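# Unload three sand cores from mould onto plywood boards

## Task

Lift out of the mould the elongated core with the rounded nose, plus the two upright bladed cores in the mould half on the robot's right side, and set all three down on the plywood boards next to the mould, releasing each one. The remaining two cores must stay upright inside the mould.

## Robot and tools

Robot: two 6-joint arms, left_arm and right_arm, each with a parallel two-finger gripper and a wrist camera. Each arm's joints, listed from base to hand: waist, shoulder, elbow, wrist pitch, wrist yaw, wrist roll. Nominal ranges in radians: waist -2.618..3.054, shoulder 0.000..3.142, elbow 0.000..3.142, wrist pitch -1.571..1.571, wrist yaw -1.571..1.571, wrist roll -2.094..2.094. The true stops may sit up to 0.059 rad beyond either side of these.

Frame: all printed hand positions and orientations use the scene frame. Its origin is at table-top height, halfway between the nominal arm bases. +x points out across the table, +z up, and left_arm is on the +y side; arm names do not match image left/right. Measured bases: left_arm at (-0.041, +0.329, +0.029) m, right_arm at (-0.052, -0.233, +0.005) m, each yawed very slightly. A gripper's fingers extend along its own +z and separate along its y. end_effector_position marks the spot between the pads, roughly 1 cm short of the fingertips. Expect printed poses to be off by up to a few cm, worse at full reach.

Command row: every motion command is built from rows of exactly 14 numbers, always covering both arms. Order: left_arm waist, shoulder, elbow, wrist pitch, wrist yaw, wrist roll, opening; then the same seven for right_arm. Joint numbers are absolute target angles in radians (not offsets). Opening is on a -1 (shut) to +1 (fully open) scale. To keep an arm or gripper unchanged, repeat its current value from "Joint targets" / "Tool commands"; writing 0 for an opening is itself a command.

execute_actions(actions, cameras): actions is a list of actions; each action is up to 15 rows, one row per 1/30 s control step, and a short action repeats its final row to fill 15 steps. Each step a joint target can lead its measured angle by at most 0.339 rad (waist, shoulder, elbow) or 2.2 rad (wrist joints); if targets would put a gripper over 200 mm from where it is, that arm's targets are shrunk. A call is rejected if any target exceeds a range end by more than 0.059 rad and lies further out than the current angle. An empty actions list returns the full state plus images.

move(target, speed, blend, opening_speed, grip_force, blocking, cameras): target is one 14-number row or a list of up to 15 rows (all sharing a 10 s budget). The planner interpolates every joint of both arms together, so hands travel on curves and do not avoid obstacles or each other. speed (rad/s, 0.01..12.57, default 0.5) caps the fastest-moving joint; one value or one per target. blend (rad) rounds intermediate corners; 0 stops at each. opening_speed (per second on the -1..1 scale, at least 0.2) ramps the gripper gradually—use it when closing on cores. grip_force (N per pad, 10..50, one value or one per arm) persists until changed; lower force closes more slowly. blocking=false returns after about 0.5 s while motion continues; a new move replaces a running one. The result adds a "move:" line: done, off_target (resting >0.035 rad from target), moving, held, fault, possibly limits=held.

wait(seconds 0..10, cameras): lets time pass with commands held; a running move carries on. stop(cameras): brakes the current move; fast moves need room to stop. zoom_image(camera, region): region [x0, y0, x1, y1] in pixels of that camera's latest image, at most 504x504. Cameras: cam_head_left, cam_head_right, cam_high, cam_low, cam_left_wrist, cam_right_wrist (896x504 each). cameras argument: list of names, ["all"], or []; an unknown name voids the call. read_manual(section="licences") only returns licence text. finished_scene(scene) takes the current scene number and ends it; call nothing after it in that reply.

Result lines: Joint positions (rad per joint, then finger-pad gap in m, 0.094 fully open), Joint velocities ("within noise" if still), Joint targets (what joints are currently driven to), Tool commands, grip_measured (fingers' opening on the command scale; reads a bit wide when empty, a bit narrow under squeeze), end_effector_position/quat_wxyz, Joint torques (N m, includes gravity; joints 1-3 wrap at ±28 N m), motor temperatures, and step readings for execute_actions. "joint sent to its limit" means a joint reached its real stop; "joint command not followed" means the clearance check altered some targets.

Gripping: the gripper drives grip_measured to the value commanded; once pads touch, squeeze grows roughly 1 N per 0.001 below the touch reading and then jumps to the force limit. Sand cores may crumble, so close gently (opening_speed, reduced grip_force) only a little below contact. Release by commanding an opening well above grip_measured, only once the core rests still on the boards.

Avoid: dropping cores or releasing them while moving, fast impacts with the mould, table or camera stand, knocking over the two cores that must stay, anything leaving the table, the arms touching or one gripper pinching the other, pressure on a wrist-camera cable (it counts as hand contact), and arm stops. Motors heat when holding loads, stretched out, or pushing at something unreachable: MOTOR HOT at 75 °C, an arm folds and idles at 90 °C, and goes limp at 100 °C. The simulation keeps running while you compose replies, and loose objects may occasionally get nudged.

Each tool is called after "Call:" as a command line: name --argument value for each argument, lists and objects as JSON in quotes; but a table of rows of numbers goes row by row, as --pt "numbers of a row", without its own name.

## Session

Call:
execute_actions --actions '[]'

Nothing of this call was run. Scene 2 begins with your next reply.

Call:
execute_actions --actions '[]'

Scene clock: 0.00 s.
left_arm: end_effector_position=(+0.2183, +0.2617, +0.3639) grip_measured=+1.000 end_effector_quat_wxyz=(+0.716, -0.179, +0.614, -0.281) | right_arm: end_effector_position=(+0.2261, -0.1367, +0.3456) grip_measured=+1.000 end_effector_quat_wxyz=(+0.692, +0.062, +0.667, +0.269)
Joint positions: left_arm=[-0.501 0.468 0.452 0.218 -0.426 -0.572 0.094] | right_arm=[0.466 0.596 0.57 0.129 0.137 0.448 0.094]
Joint velocities: within noise
Joint torques (N m): no reading
Motor temperatures (°C): left_arm=[23 31 32 28 22 22 25] | right_arm=[25 32 30 29 21 24 22]
Heat: left arm: 32 °C; right arm: 32 °C.
Joint targets: left_arm=[-0.501 0.468 0.458 0.212 -0.426 -0.572] | right_arm=[0.466 0.596 0.580 0.130 0.137 0.448]
Tool commands: left_gripper/opening=+1.0 right_gripper/opening=+1.0

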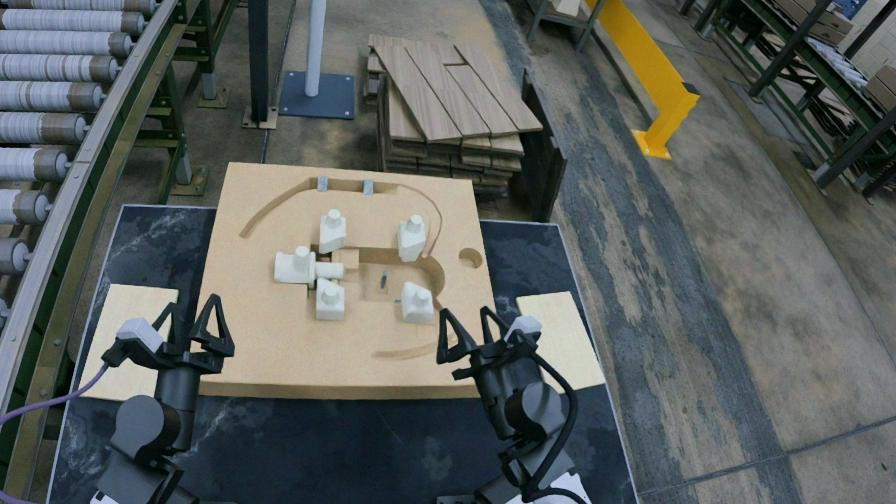

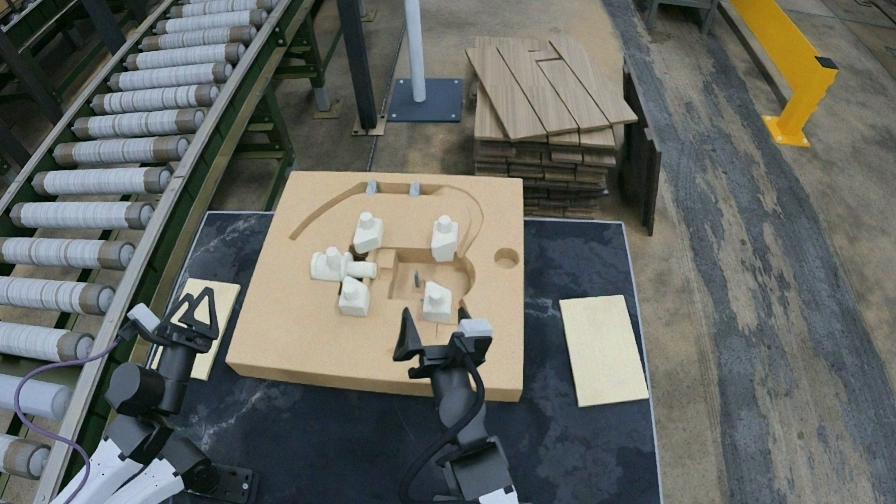

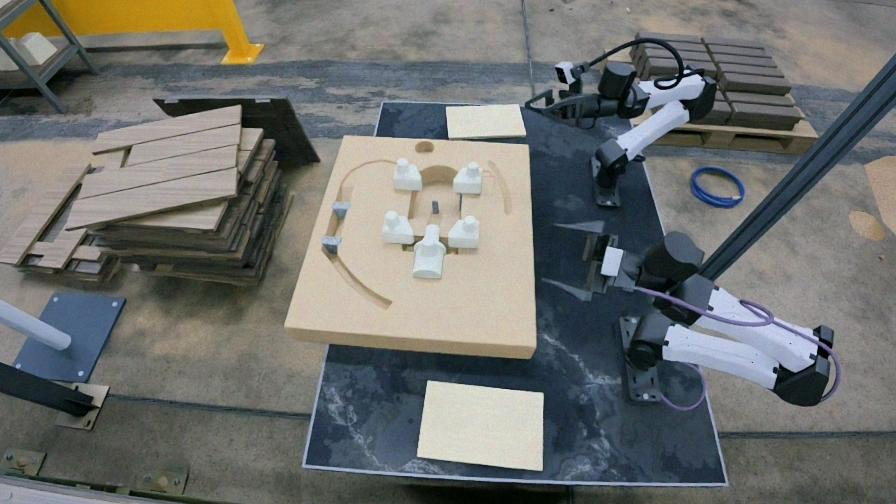

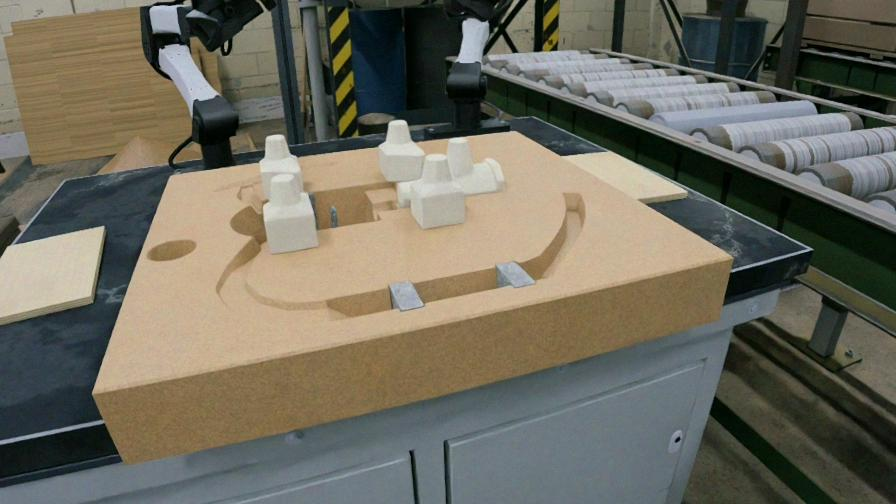

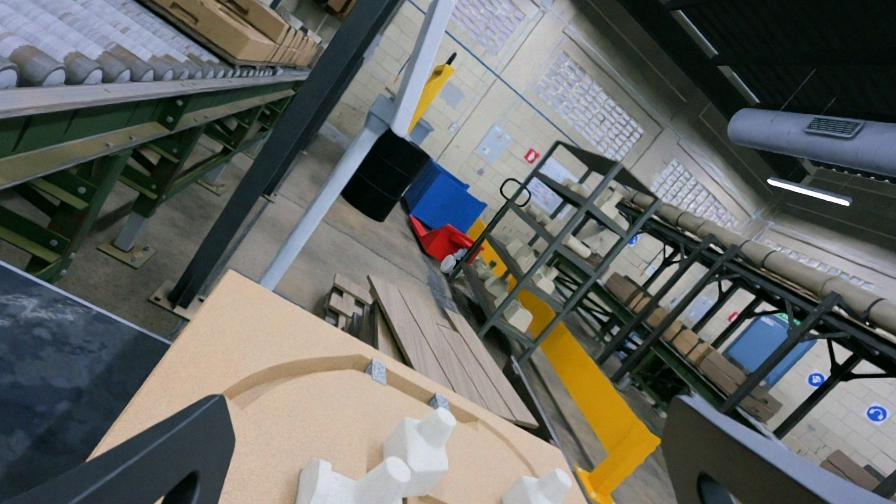

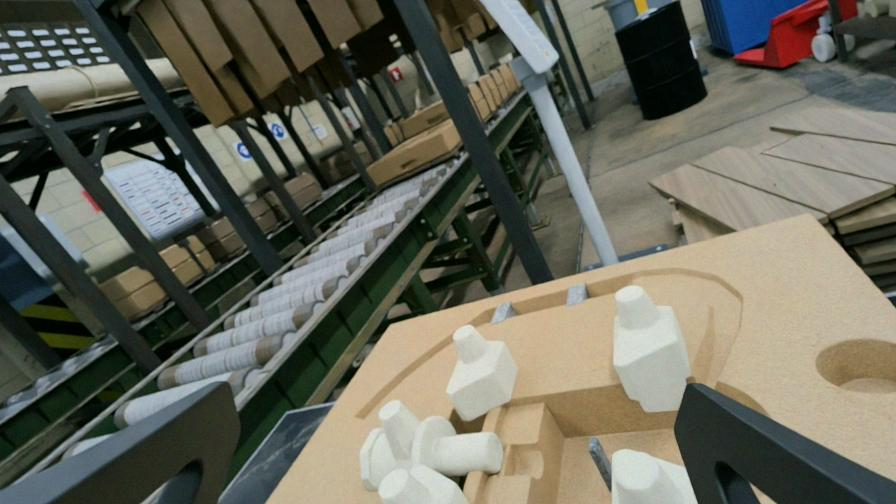

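Call:
move --target '[-0.437,1.4886,1.417,-0.728,0,0,1,0.28,1.803,1.994,-1.391,0,0,1]' --cameras '["cam_left_wrist","cam_right_wrist"]' --speed 0.9

Scene clock: 5.43 s.
left_arm: end_effector_position=(+0.3323, +0.1436, +0.2615) grip_measured=+1.000 end_effector_quat_wxyz=(+0.362, +0.206, +0.906, -0.082) | right_arm: end_effector_position=(+0.3358, -0.1428, +0.2454) grip_measured=+1.000 end_effector_quat_wxyz=(+0.180, -0.108, +0.978, +0.017)
Joint positions: left_arm=[-0.442 1.481 1.385 -0.716 -0.014 -0.014 0.094] | right_arm=[0.284 1.795 1.968 -1.381 0.012 0.013 0.094]
Joint torques (N m): left_arm=[0.4 -5.39 11.3 1.58 0.24 0.16] | right_arm=[-0.16 -8.49 7.76 0.96 -0.16 -0.17]
Heat: left arm: 34 °C; right arm: 32 °C.
Joint targets: left_arm=[-0.437 1.489 1.417 -0.728 0.000 0.000] | right_arm=[0.280 1.803 1.994 -1.391 0.000 0.000]
move: done
Images, in order (width x height): cam_left_wrist 896x504, cam_right_wrist 896x504.

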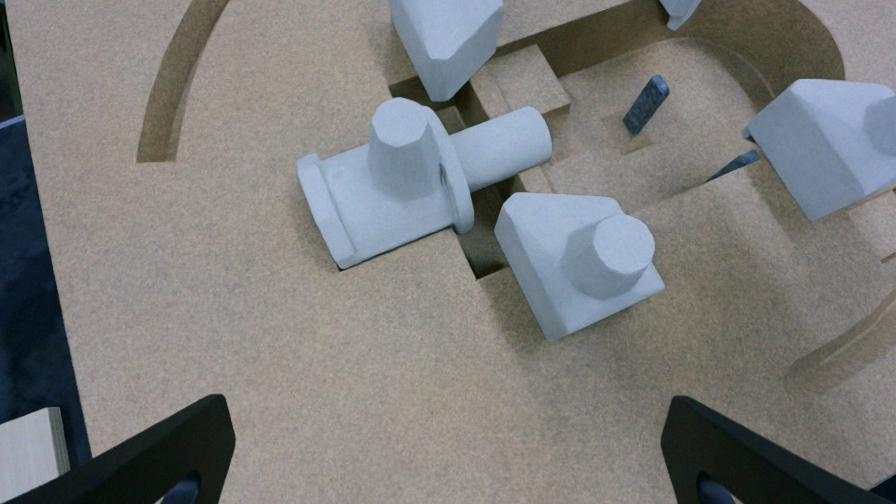

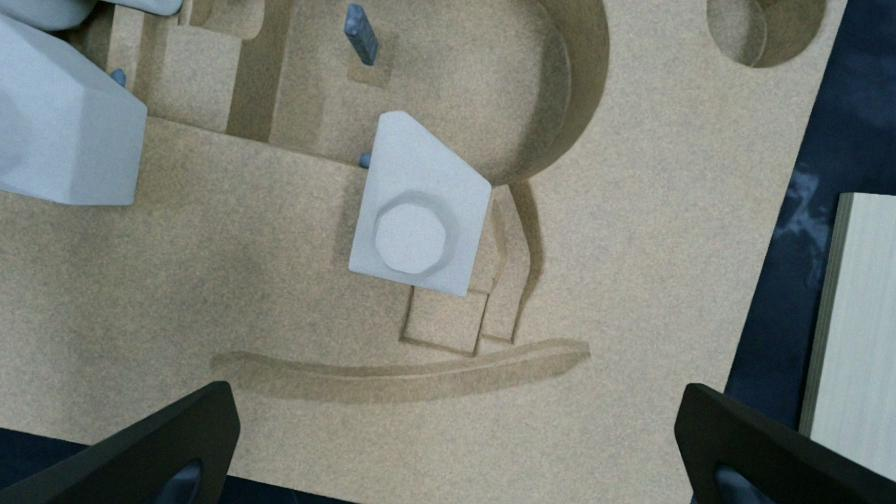

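Call:
move --pt "-0.485 2.1693 2.1345 -0.93 -0.308 -0.41 0.6 0.312 1.8075 1.8309 -1.1234 0 0 1" --pt "-0.485 2.1464 1.958 -0.776 -0.308 -0.41 0.6 0.312 1.7746 1.5106 -0.836 0 0 1" --cameras '["cam_left_wrist","cam_right_wrist","cam_low"]' --speed 0.5 --grip_force 50

Call:
zoom_image --camera "cam_low" --region '[350, 70, 520, 240]'

Scene clock: 29.73 s.
left_arm: end_effector_position=(+0.4684, +0.1047, +0.1786) grip_measured=+0.602 end_effector_quat_wxyz=(+0.325, +0.007, +0.946, -0.004) | right_arm: end_effector_position=(+0.3700, -0.1249, +0.1411) grip_measured=+1.000 end_effector_quat_wxyz=(+0.214, -0.117, +0.969, +0.023)
Joint positions: left_arm=[-0.48 2.157 1.975 -0.786 -0.29 -0.397 0.075] | right_arm=[0.306 1.795 1.516 -0.857 0.012 0.013 0.094]
Joint torques (N m): left_arm=[-0.58 -12.33 6.68 1.58 -0.26 -0.11] | right_arm=[0.75 -12.03 5.9 1.31 -0.17 -0.18]
Motor temperatures (°C): left_arm=[23 35 38 31 22 22 25] | right_arm=[25 34 33 30 21 24 21]
Heat: left arm: 38 °C; right arm: 34 °C.
Joint targets: left_arm=[-0.485 2.147 1.958 -0.776 -0.308 -0.410] | right_arm=[0.312 1.775 1.511 -0.836 0.000 0.000]
move: done
Images, in order (width x height): cam_low 896x504, cam_left_wrist 896x504, cam_right_wrist 896x504.

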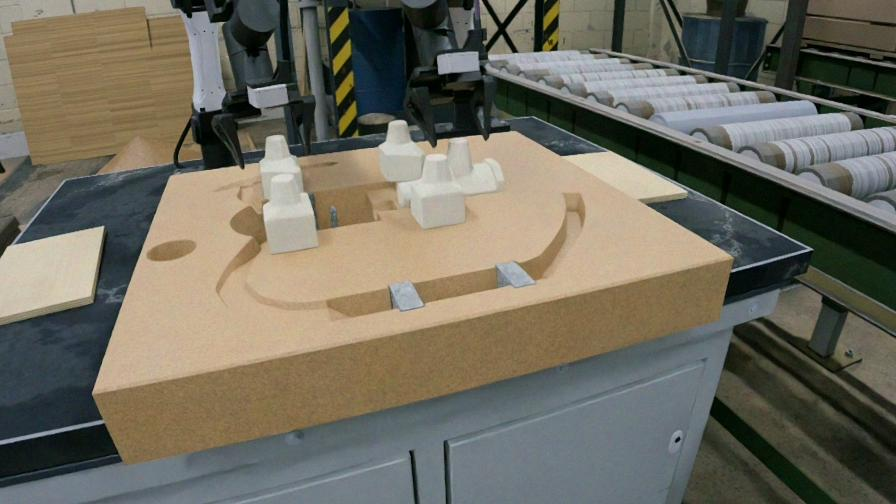

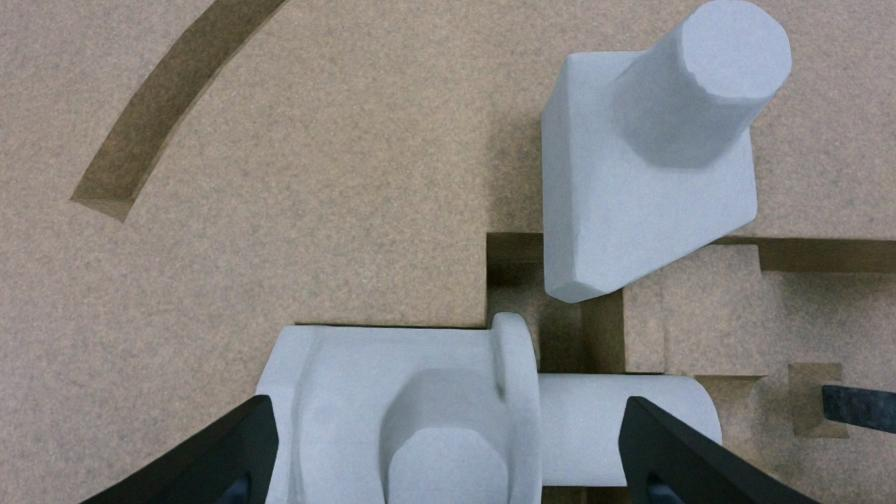

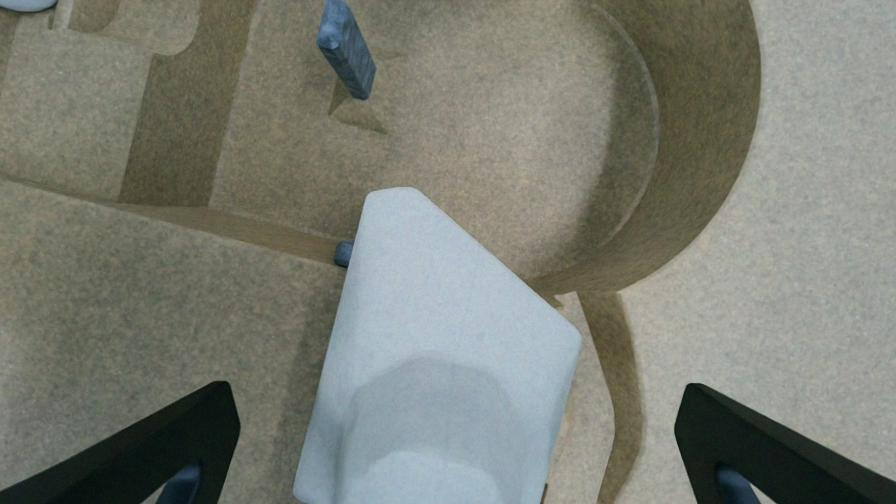

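Scaled by 2.965 from the camera's 896x504 image, which has a finer 1280x720 frame.

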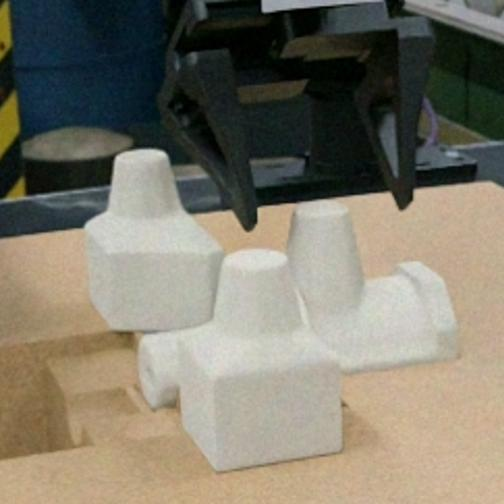

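Call:
move --pt "-0.491 2.1237 1.78 -0.621 -0.308 -0.41 0.6 0.328 1.772 1.535 -0.836 0 0 0.6" --pt "-0.491 2.1237 1.78 -0.621 -0.308 -0.41 -0.7 0.328 1.772 1.535 -0.836 0 0 -0.7" --cameras '["cam_left_wrist","cam_right_wrist","cam_low"]' --speed 0.4 --opening_speed 0.9 --grip_force 50

Call:
zoom_image --camera "cam_low" --region '[350, 70, 520, 240]'

Scene clock: 42.37 s.
left_arm: end_effector_position=(+0.4641, +0.1026, +0.1426) grip_measured=-0.020 end_effector_quat_wxyz=(+0.330, +0.010, +0.944, -0.001) | right_arm: end_effector_position=(+0.3707, -0.1187, +0.1479) grip_measured=-0.262 end_effector_quat_wxyz=(+0.225, -0.125, +0.966, +0.023)
Joint positions: left_arm=[-0.491 2.141 1.802 -0.622 -0.303 -0.397 0.046] | right_arm=[0.322 1.785 1.521 -0.85 0.018 0.01 0.035]
Joint torques (N m): left_arm=[-0.06 -12.81 6.3 1.49 -0.13 -0.12] | right_arm=[0.88 -11.25 7.45 1.28 -0.2 -0.18]
Motor temperatures (°C): left_arm=[23 40 37 32 22 22 25] | right_arm=[25 36 34 31 21 24 22]
Heat: left arm: 40 °C; right arm: 36 °C.
Joint targets: left_arm=[-0.491 2.124 1.780 -0.621 -0.308 -0.410] | right_arm=[0.328 1.772 1.535 -0.836 0.000 0.000]
move: done
Images, in order (width x height): cam_low 896x504, cam_left_wrist 896x504, cam_right_wrist 896x504.

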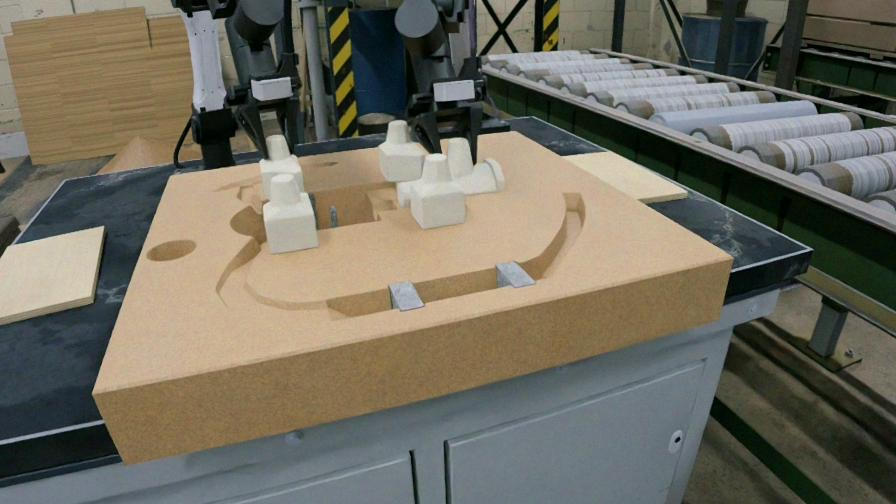

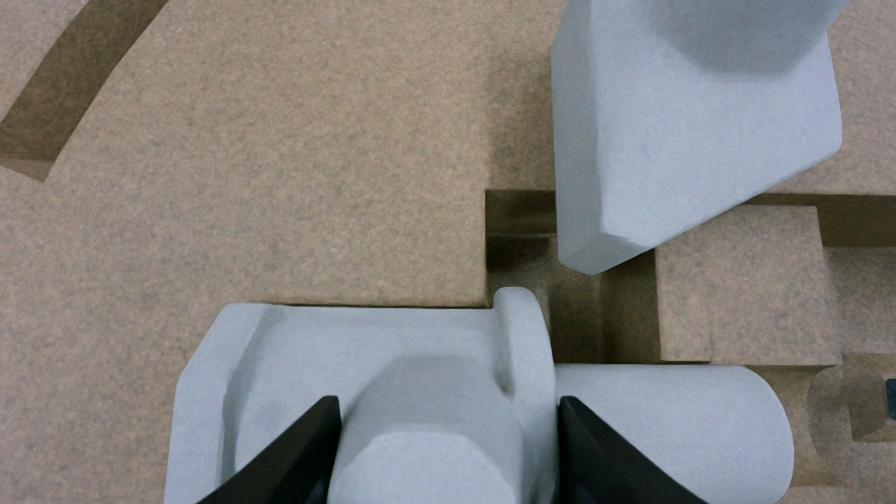

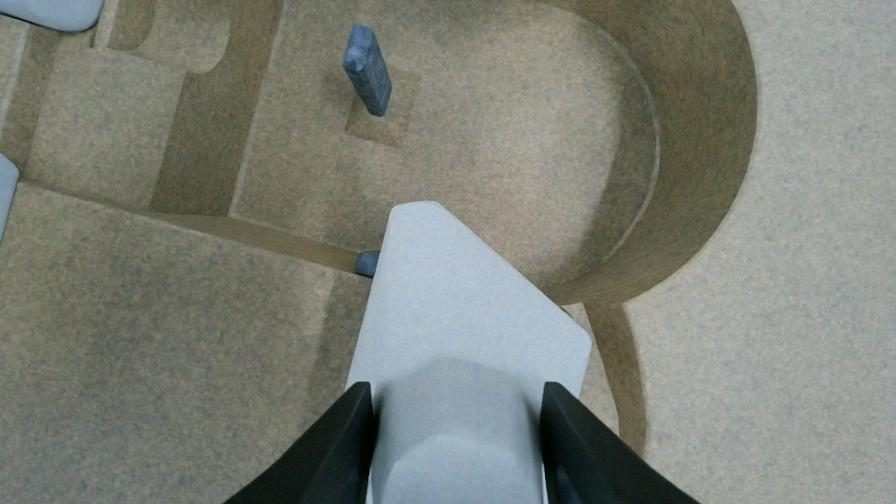

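Scaled by 2.965 from the camera's 896x504 image, which has a finer 1280x720 frame.

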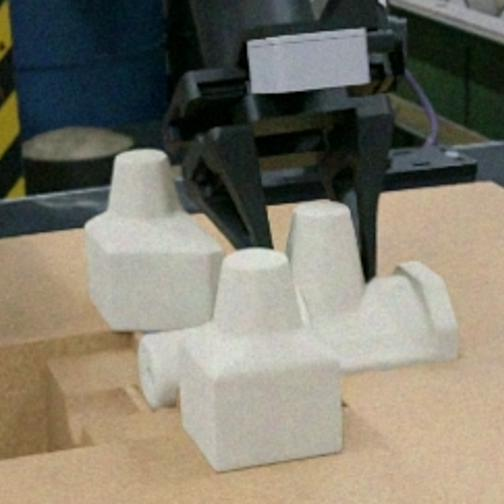

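Call:
move --pt "-0.491 2.125 1.965 -0.776 -0.308 -0.41 -0.7 0.328 1.7808 1.657 -0.9762 0 0 -0.7" --pt "-0.491 2.187 2.302 -1.058 -0.308 -0.41 -0.7 0.328 1.8992 2.1668 -1.3676 0 0 -0.7" --cameras '["cam_left_wrist","cam_right_wrist","cam_low","cam_high"]' --speed 0.25 --blend '[0.04,0]'

Call:
zoom_image --camera "cam_low" --region '[350, 0, 570, 200]'

Scene clock: 52.77 s.
left_arm: end_effector_position=(+0.4457, +0.1098, +0.2053) grip_measured=-0.025 end_effector_quat_wxyz=(+0.266, +0.020, +0.964, +0.012) | right_arm: end_effector_position=(+0.3622, -0.1197, +0.2574) grip_measured=-0.263 end_effector_quat_wxyz=(+0.206, -0.127, +0.970, +0.024)
Joint positions: left_arm=[-0.484 2.209 2.234 -1.119 -0.264 -0.402 0.046] | right_arm=[0.322 1.895 2.128 -1.387 0.011 0.01 0.035]
Joint torques (N m): left_arm=[-0.69 -13.37 14.02 1.84 -0.53 -0.09] | right_arm=[1.01 -9.57 8.68 1.2 -0.13 -0.14]
Heat: left arm: 44 °C; right arm: 37 °C.
Joint targets: left_arm=[-0.491 2.187 2.302 -1.058 -0.308 -0.410] | right_arm=[0.328 1.899 2.167 -1.368 0.000 0.000]
move: off_target (left_arm, right_arm); left_arm: the elbow is farthest, 0.068 rad from its target; right_arm: the elbow is farthest, 0.038 rad from its target
Images, in order (width x height): cam_high 896x504, cam_low 896x504, cam_left_wrist 896x504, cam_right_wrist 896x504.

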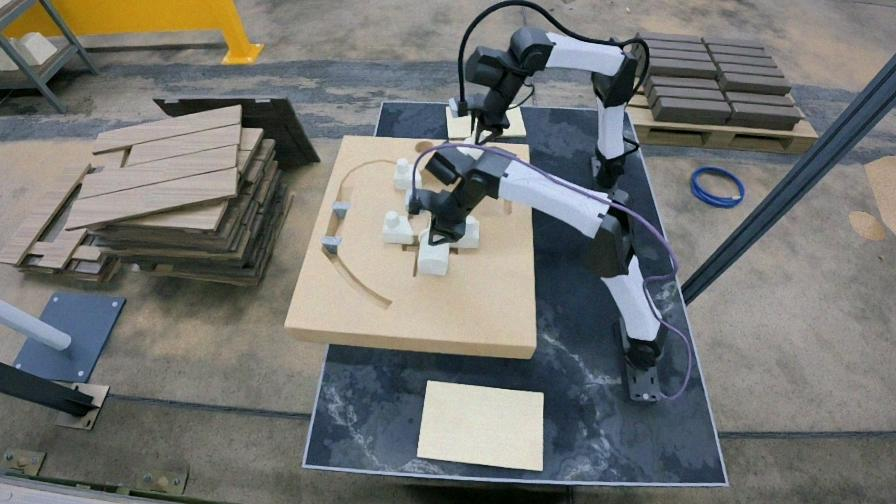

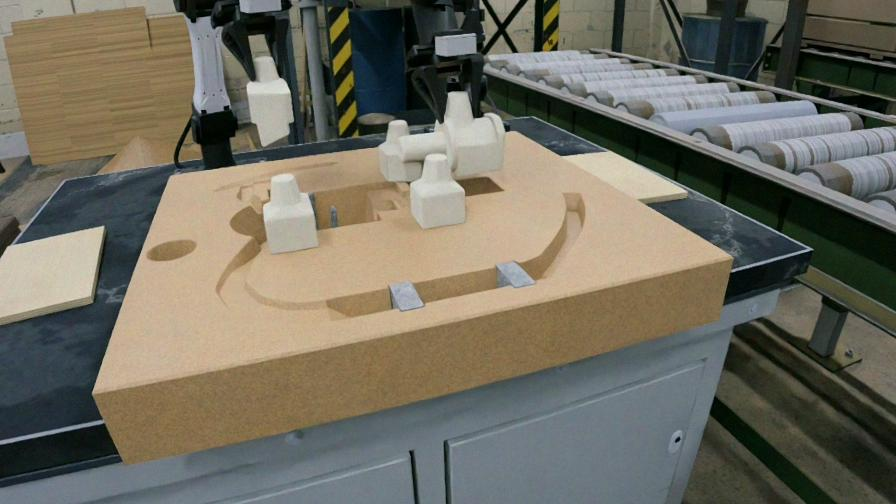

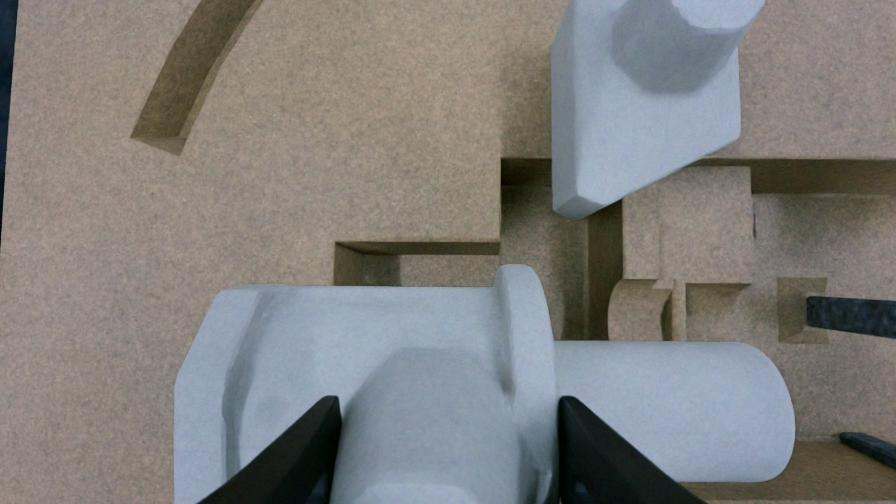

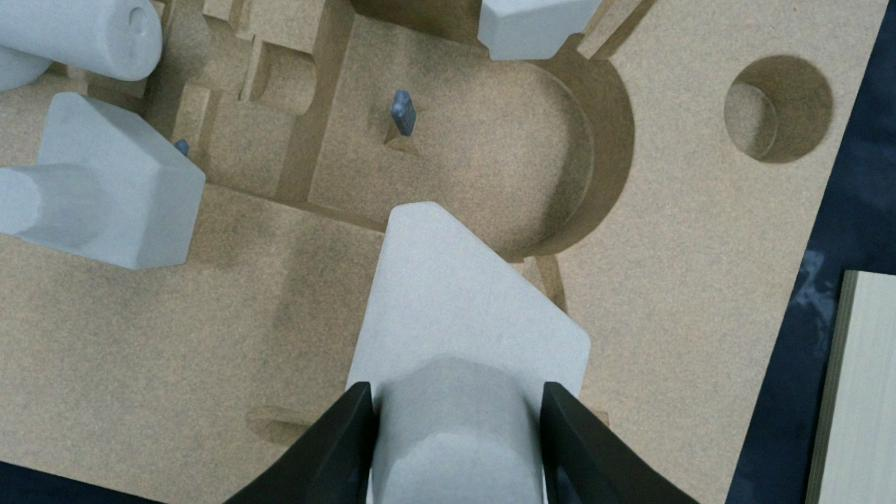

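Scaled by 2.291 from the camera's 896x504 image, which has a finer 1280x720 frame.

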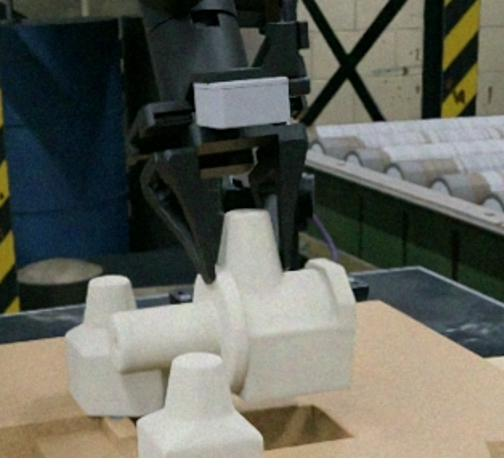

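Call:
move --pt "-0.27 1.94 2.02 -0.90 -0.308 -0.41 -0.7 -0.12 1.8992 2.1668 -1.3676 0 0 -0.7" --pt "0.28 1.58 1.22 -0.508 -0.308 -0.41 -0.7 -0.57 1.48 0.514 0.86 0 0 -0.7" --cameras '["cam_left_wrist","cam_right_wrist","cam_low","cam_high"]' --speed '[0.25,0.6]' --blend '[0.06,0]'

Call:
zoom_image --camera "cam_high" --region '[380, 280, 600, 480]'

Call:
zoom_image --camera "cam_low" --region '[500, 50, 720, 230]'

Call:
zoom_image --camera "cam_low" --region '[0, 100, 200, 330]'

Scene clock: 84.73 s.
left_arm: end_effector_position=(+0.3436, +0.4764, +0.1482) grip_measured=-0.025 end_effector_quat_wxyz=(+0.270, -0.342, +0.894, +0.108) | right_arm: end_effector_position=(+0.2967, -0.4808, +0.1413) grip_measured=-0.271 end_effector_quat_wxyz=(+0.581, +0.245, +0.754, -0.184)
Joint positions: left_arm=[0.279 1.644 1.209 -0.603 -0.266 -0.402 0.046] | right_arm=[-0.566 1.526 0.506 0.76 0.005 0.01 0.034]
Joint torques (N m): left_arm=[0.01 -12.68 9.02 2.28 -0.5 -0.06] | right_arm=[0.05 -11.03 6.16 2.81 -0.06 -0.19]
Motor temperatures (°C): left_arm=[23 56 46 35 23 22 27] | right_arm=[25 41 39 34 21 24 23]
Heat: left arm: 56 °C; right arm: 41 °C.
Joint targets: left_arm=[0.280 1.580 1.220 -0.508 -0.308 -0.410] | right_arm=[-0.570 1.480 0.514 0.860 0.000 0.000]
move: off_target (left_arm, right_arm); left_arm: the wrist pitch is farthest, 0.095 rad from its target; right_arm: the wrist pitch is farthest, 0.100 rad from its target
Images, in order (width x height): cam_high 896x504, cam_low 896x504, cam_left_wrist 896x504, cam_right_wrist 896x504.

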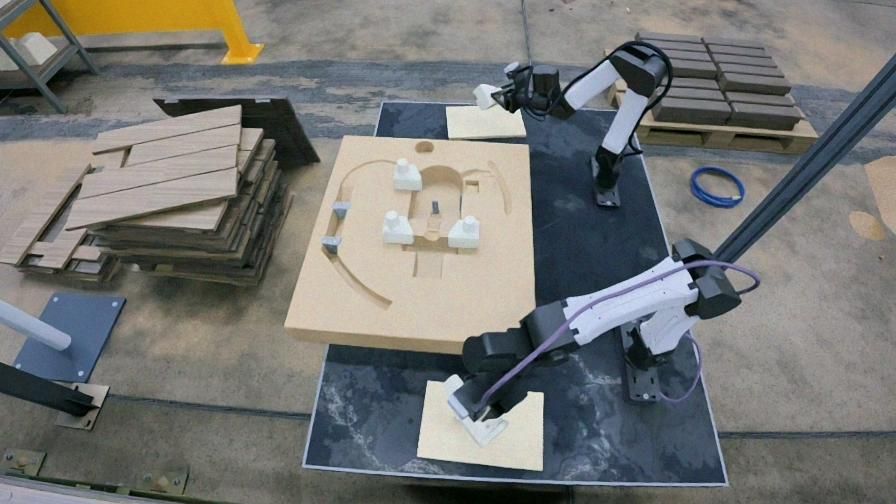

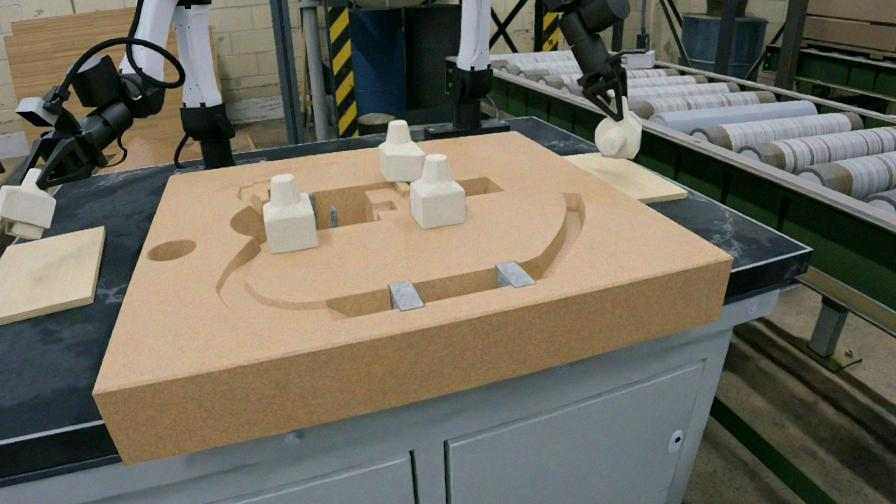

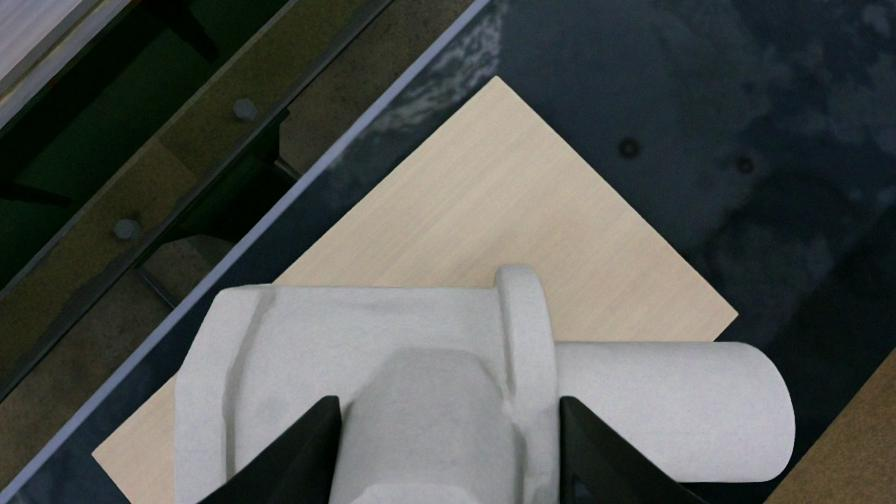

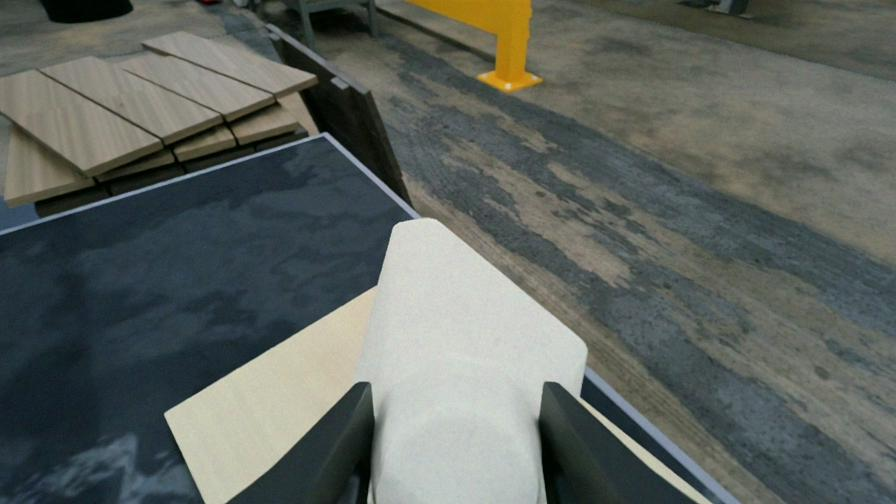

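Scaled by 2.291 from the camera's 896x504 image, which has a finer 1280x720 frame.

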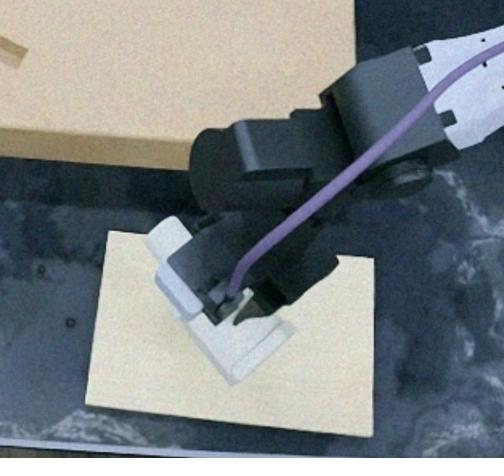

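Scaled by 2.291 from the camera's 896x504 image, which has a finer 1280x720 frame.

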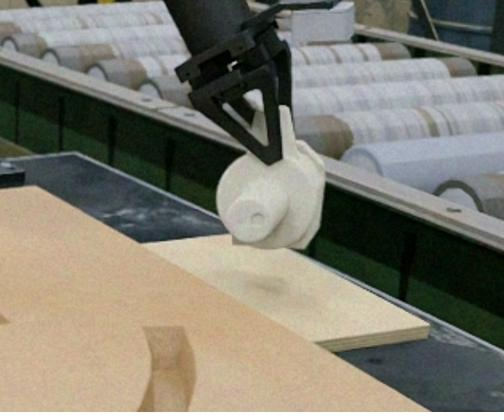

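Scaled by 2.191 from the camera's 896x504 image, which has a finer 1280x720 frame.

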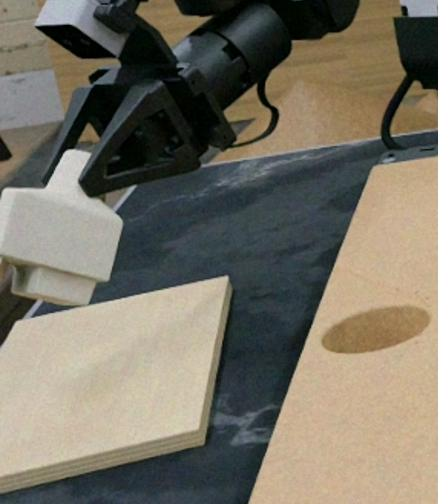

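Call:
move --pt "0.345 1.58 1.20 -0.49 -0.308 -0.41 -0.7 -0.57 1.88 0.415 1.41 0 0 -0.7" --pt "0.345 1.63 1.067 -0.30 -0.308 -0.41 -0.7 -0.57 1.80 0.32 1.30 0 0 -0.7" --cameras '["cam_left_wrist","cam_right_wrist","cam_low","cam_high"]' --speed '[0.25,0.12]'

Call:
zoom_image --camera "cam_high" --region '[380, 280, 600, 480]'

Call:
zoom_image --camera "cam_low" --region '[500, 50, 720, 230]'

Call:
zoom_image --camera "cam_low" --region '[0, 100, 200, 330]'

Scene clock: 105.13 s.
left_arm: end_effector_position=(+0.3330, +0.4992, +0.1158) grip_measured=-0.025 end_effector_quat_wxyz=(+0.286, -0.369, +0.877, +0.115) | right_arm: end_effector_position=(+0.2812, -0.4698, +0.0867) grip_measured=-0.271 end_effector_quat_wxyz=(+0.606, +0.238, +0.734, -0.192)
Joint positions: left_arm=[0.34 1.647 1.056 -0.405 -0.266 -0.402 0.046] | right_arm=[-0.566 1.826 0.33 1.303 0.005 0.007 0.034]
Joint torques (N m): left_arm=[0.43 -8.57 8.76 2.44 -0.52 -0.05] | right_arm=[-0.02 -9.37 2.88 1.88 -0.06 -0.14]
Motor temperatures (°C): left_arm=[23 60 45 37 23 22 27] | right_arm=[25 41 37 44 21 24 24]
Heat: left arm: 60 °C; right arm: 44 °C.
Joint targets: left_arm=[0.345 1.630 1.067 -0.300 -0.308 -0.410] | right_arm=[-0.570 1.800 0.320 1.300 0.000 0.000]
move: off_target (left_arm); left_arm: the wrist pitch is farthest, 0.105 rad from its target
Images, in order (width x height): cam_high 896x504, cam_low 896x504, cam_left_wrist 896x504, cam_right_wrist 896x504.

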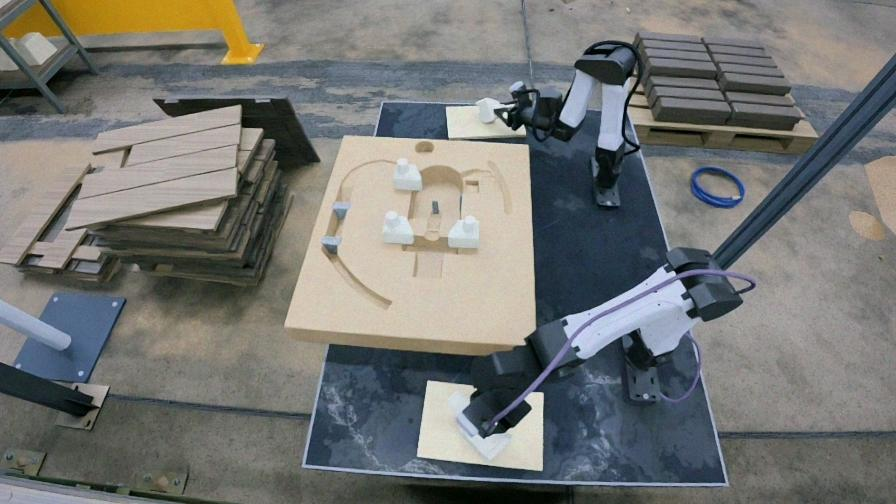

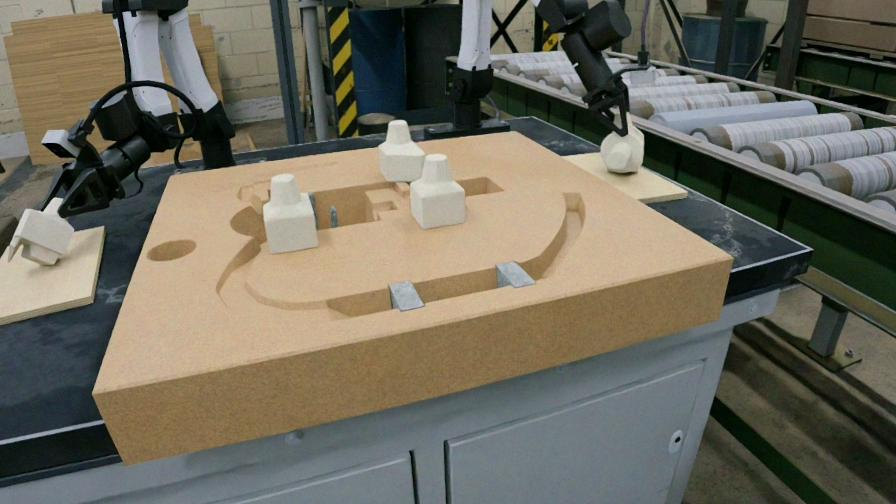

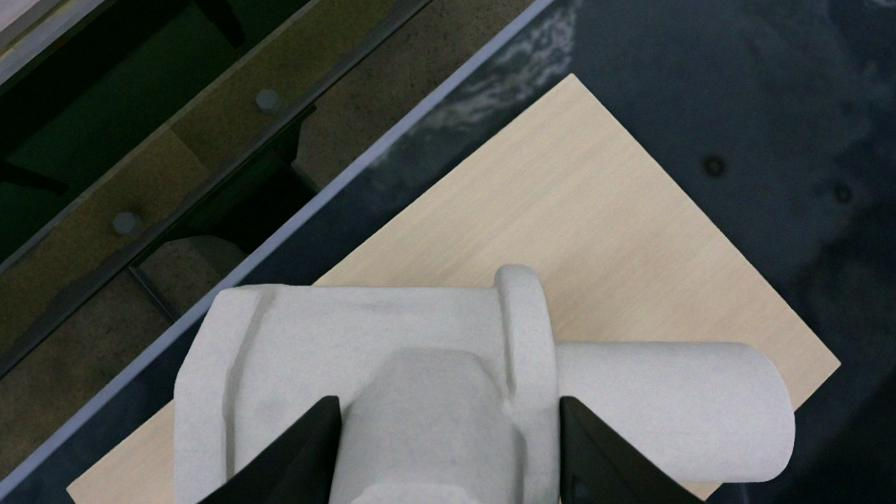

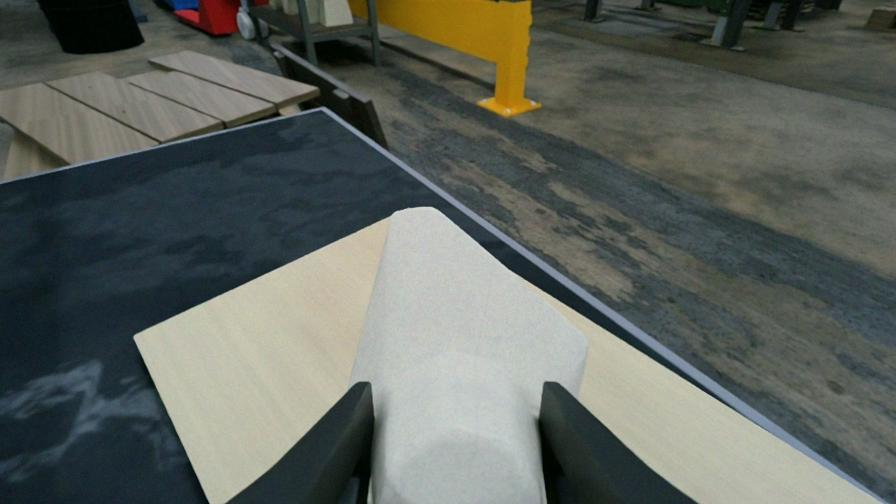

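Scaled by 2.291 from the camera's 896x504 image, which has a finer 1280x720 frame.

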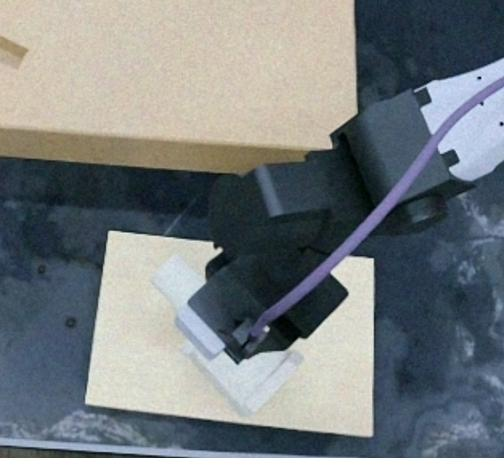

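Scaled by 2.291 from the camera's 896x504 image, which has a finer 1280x720 frame.

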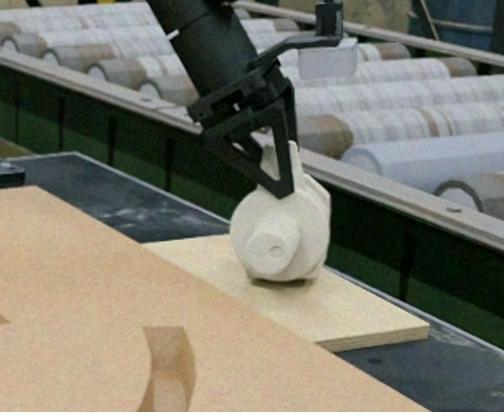

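Scaled by 2.191 from the camera's 896x504 image, which has a finer 1280x720 frame.

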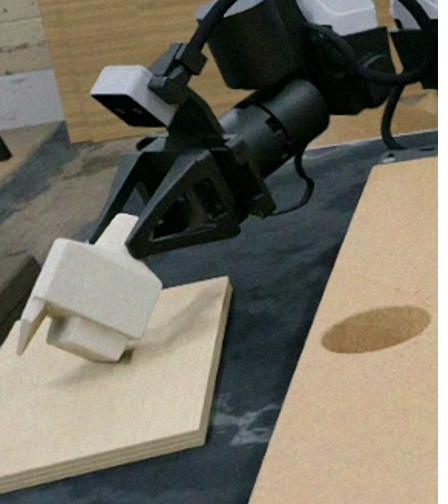

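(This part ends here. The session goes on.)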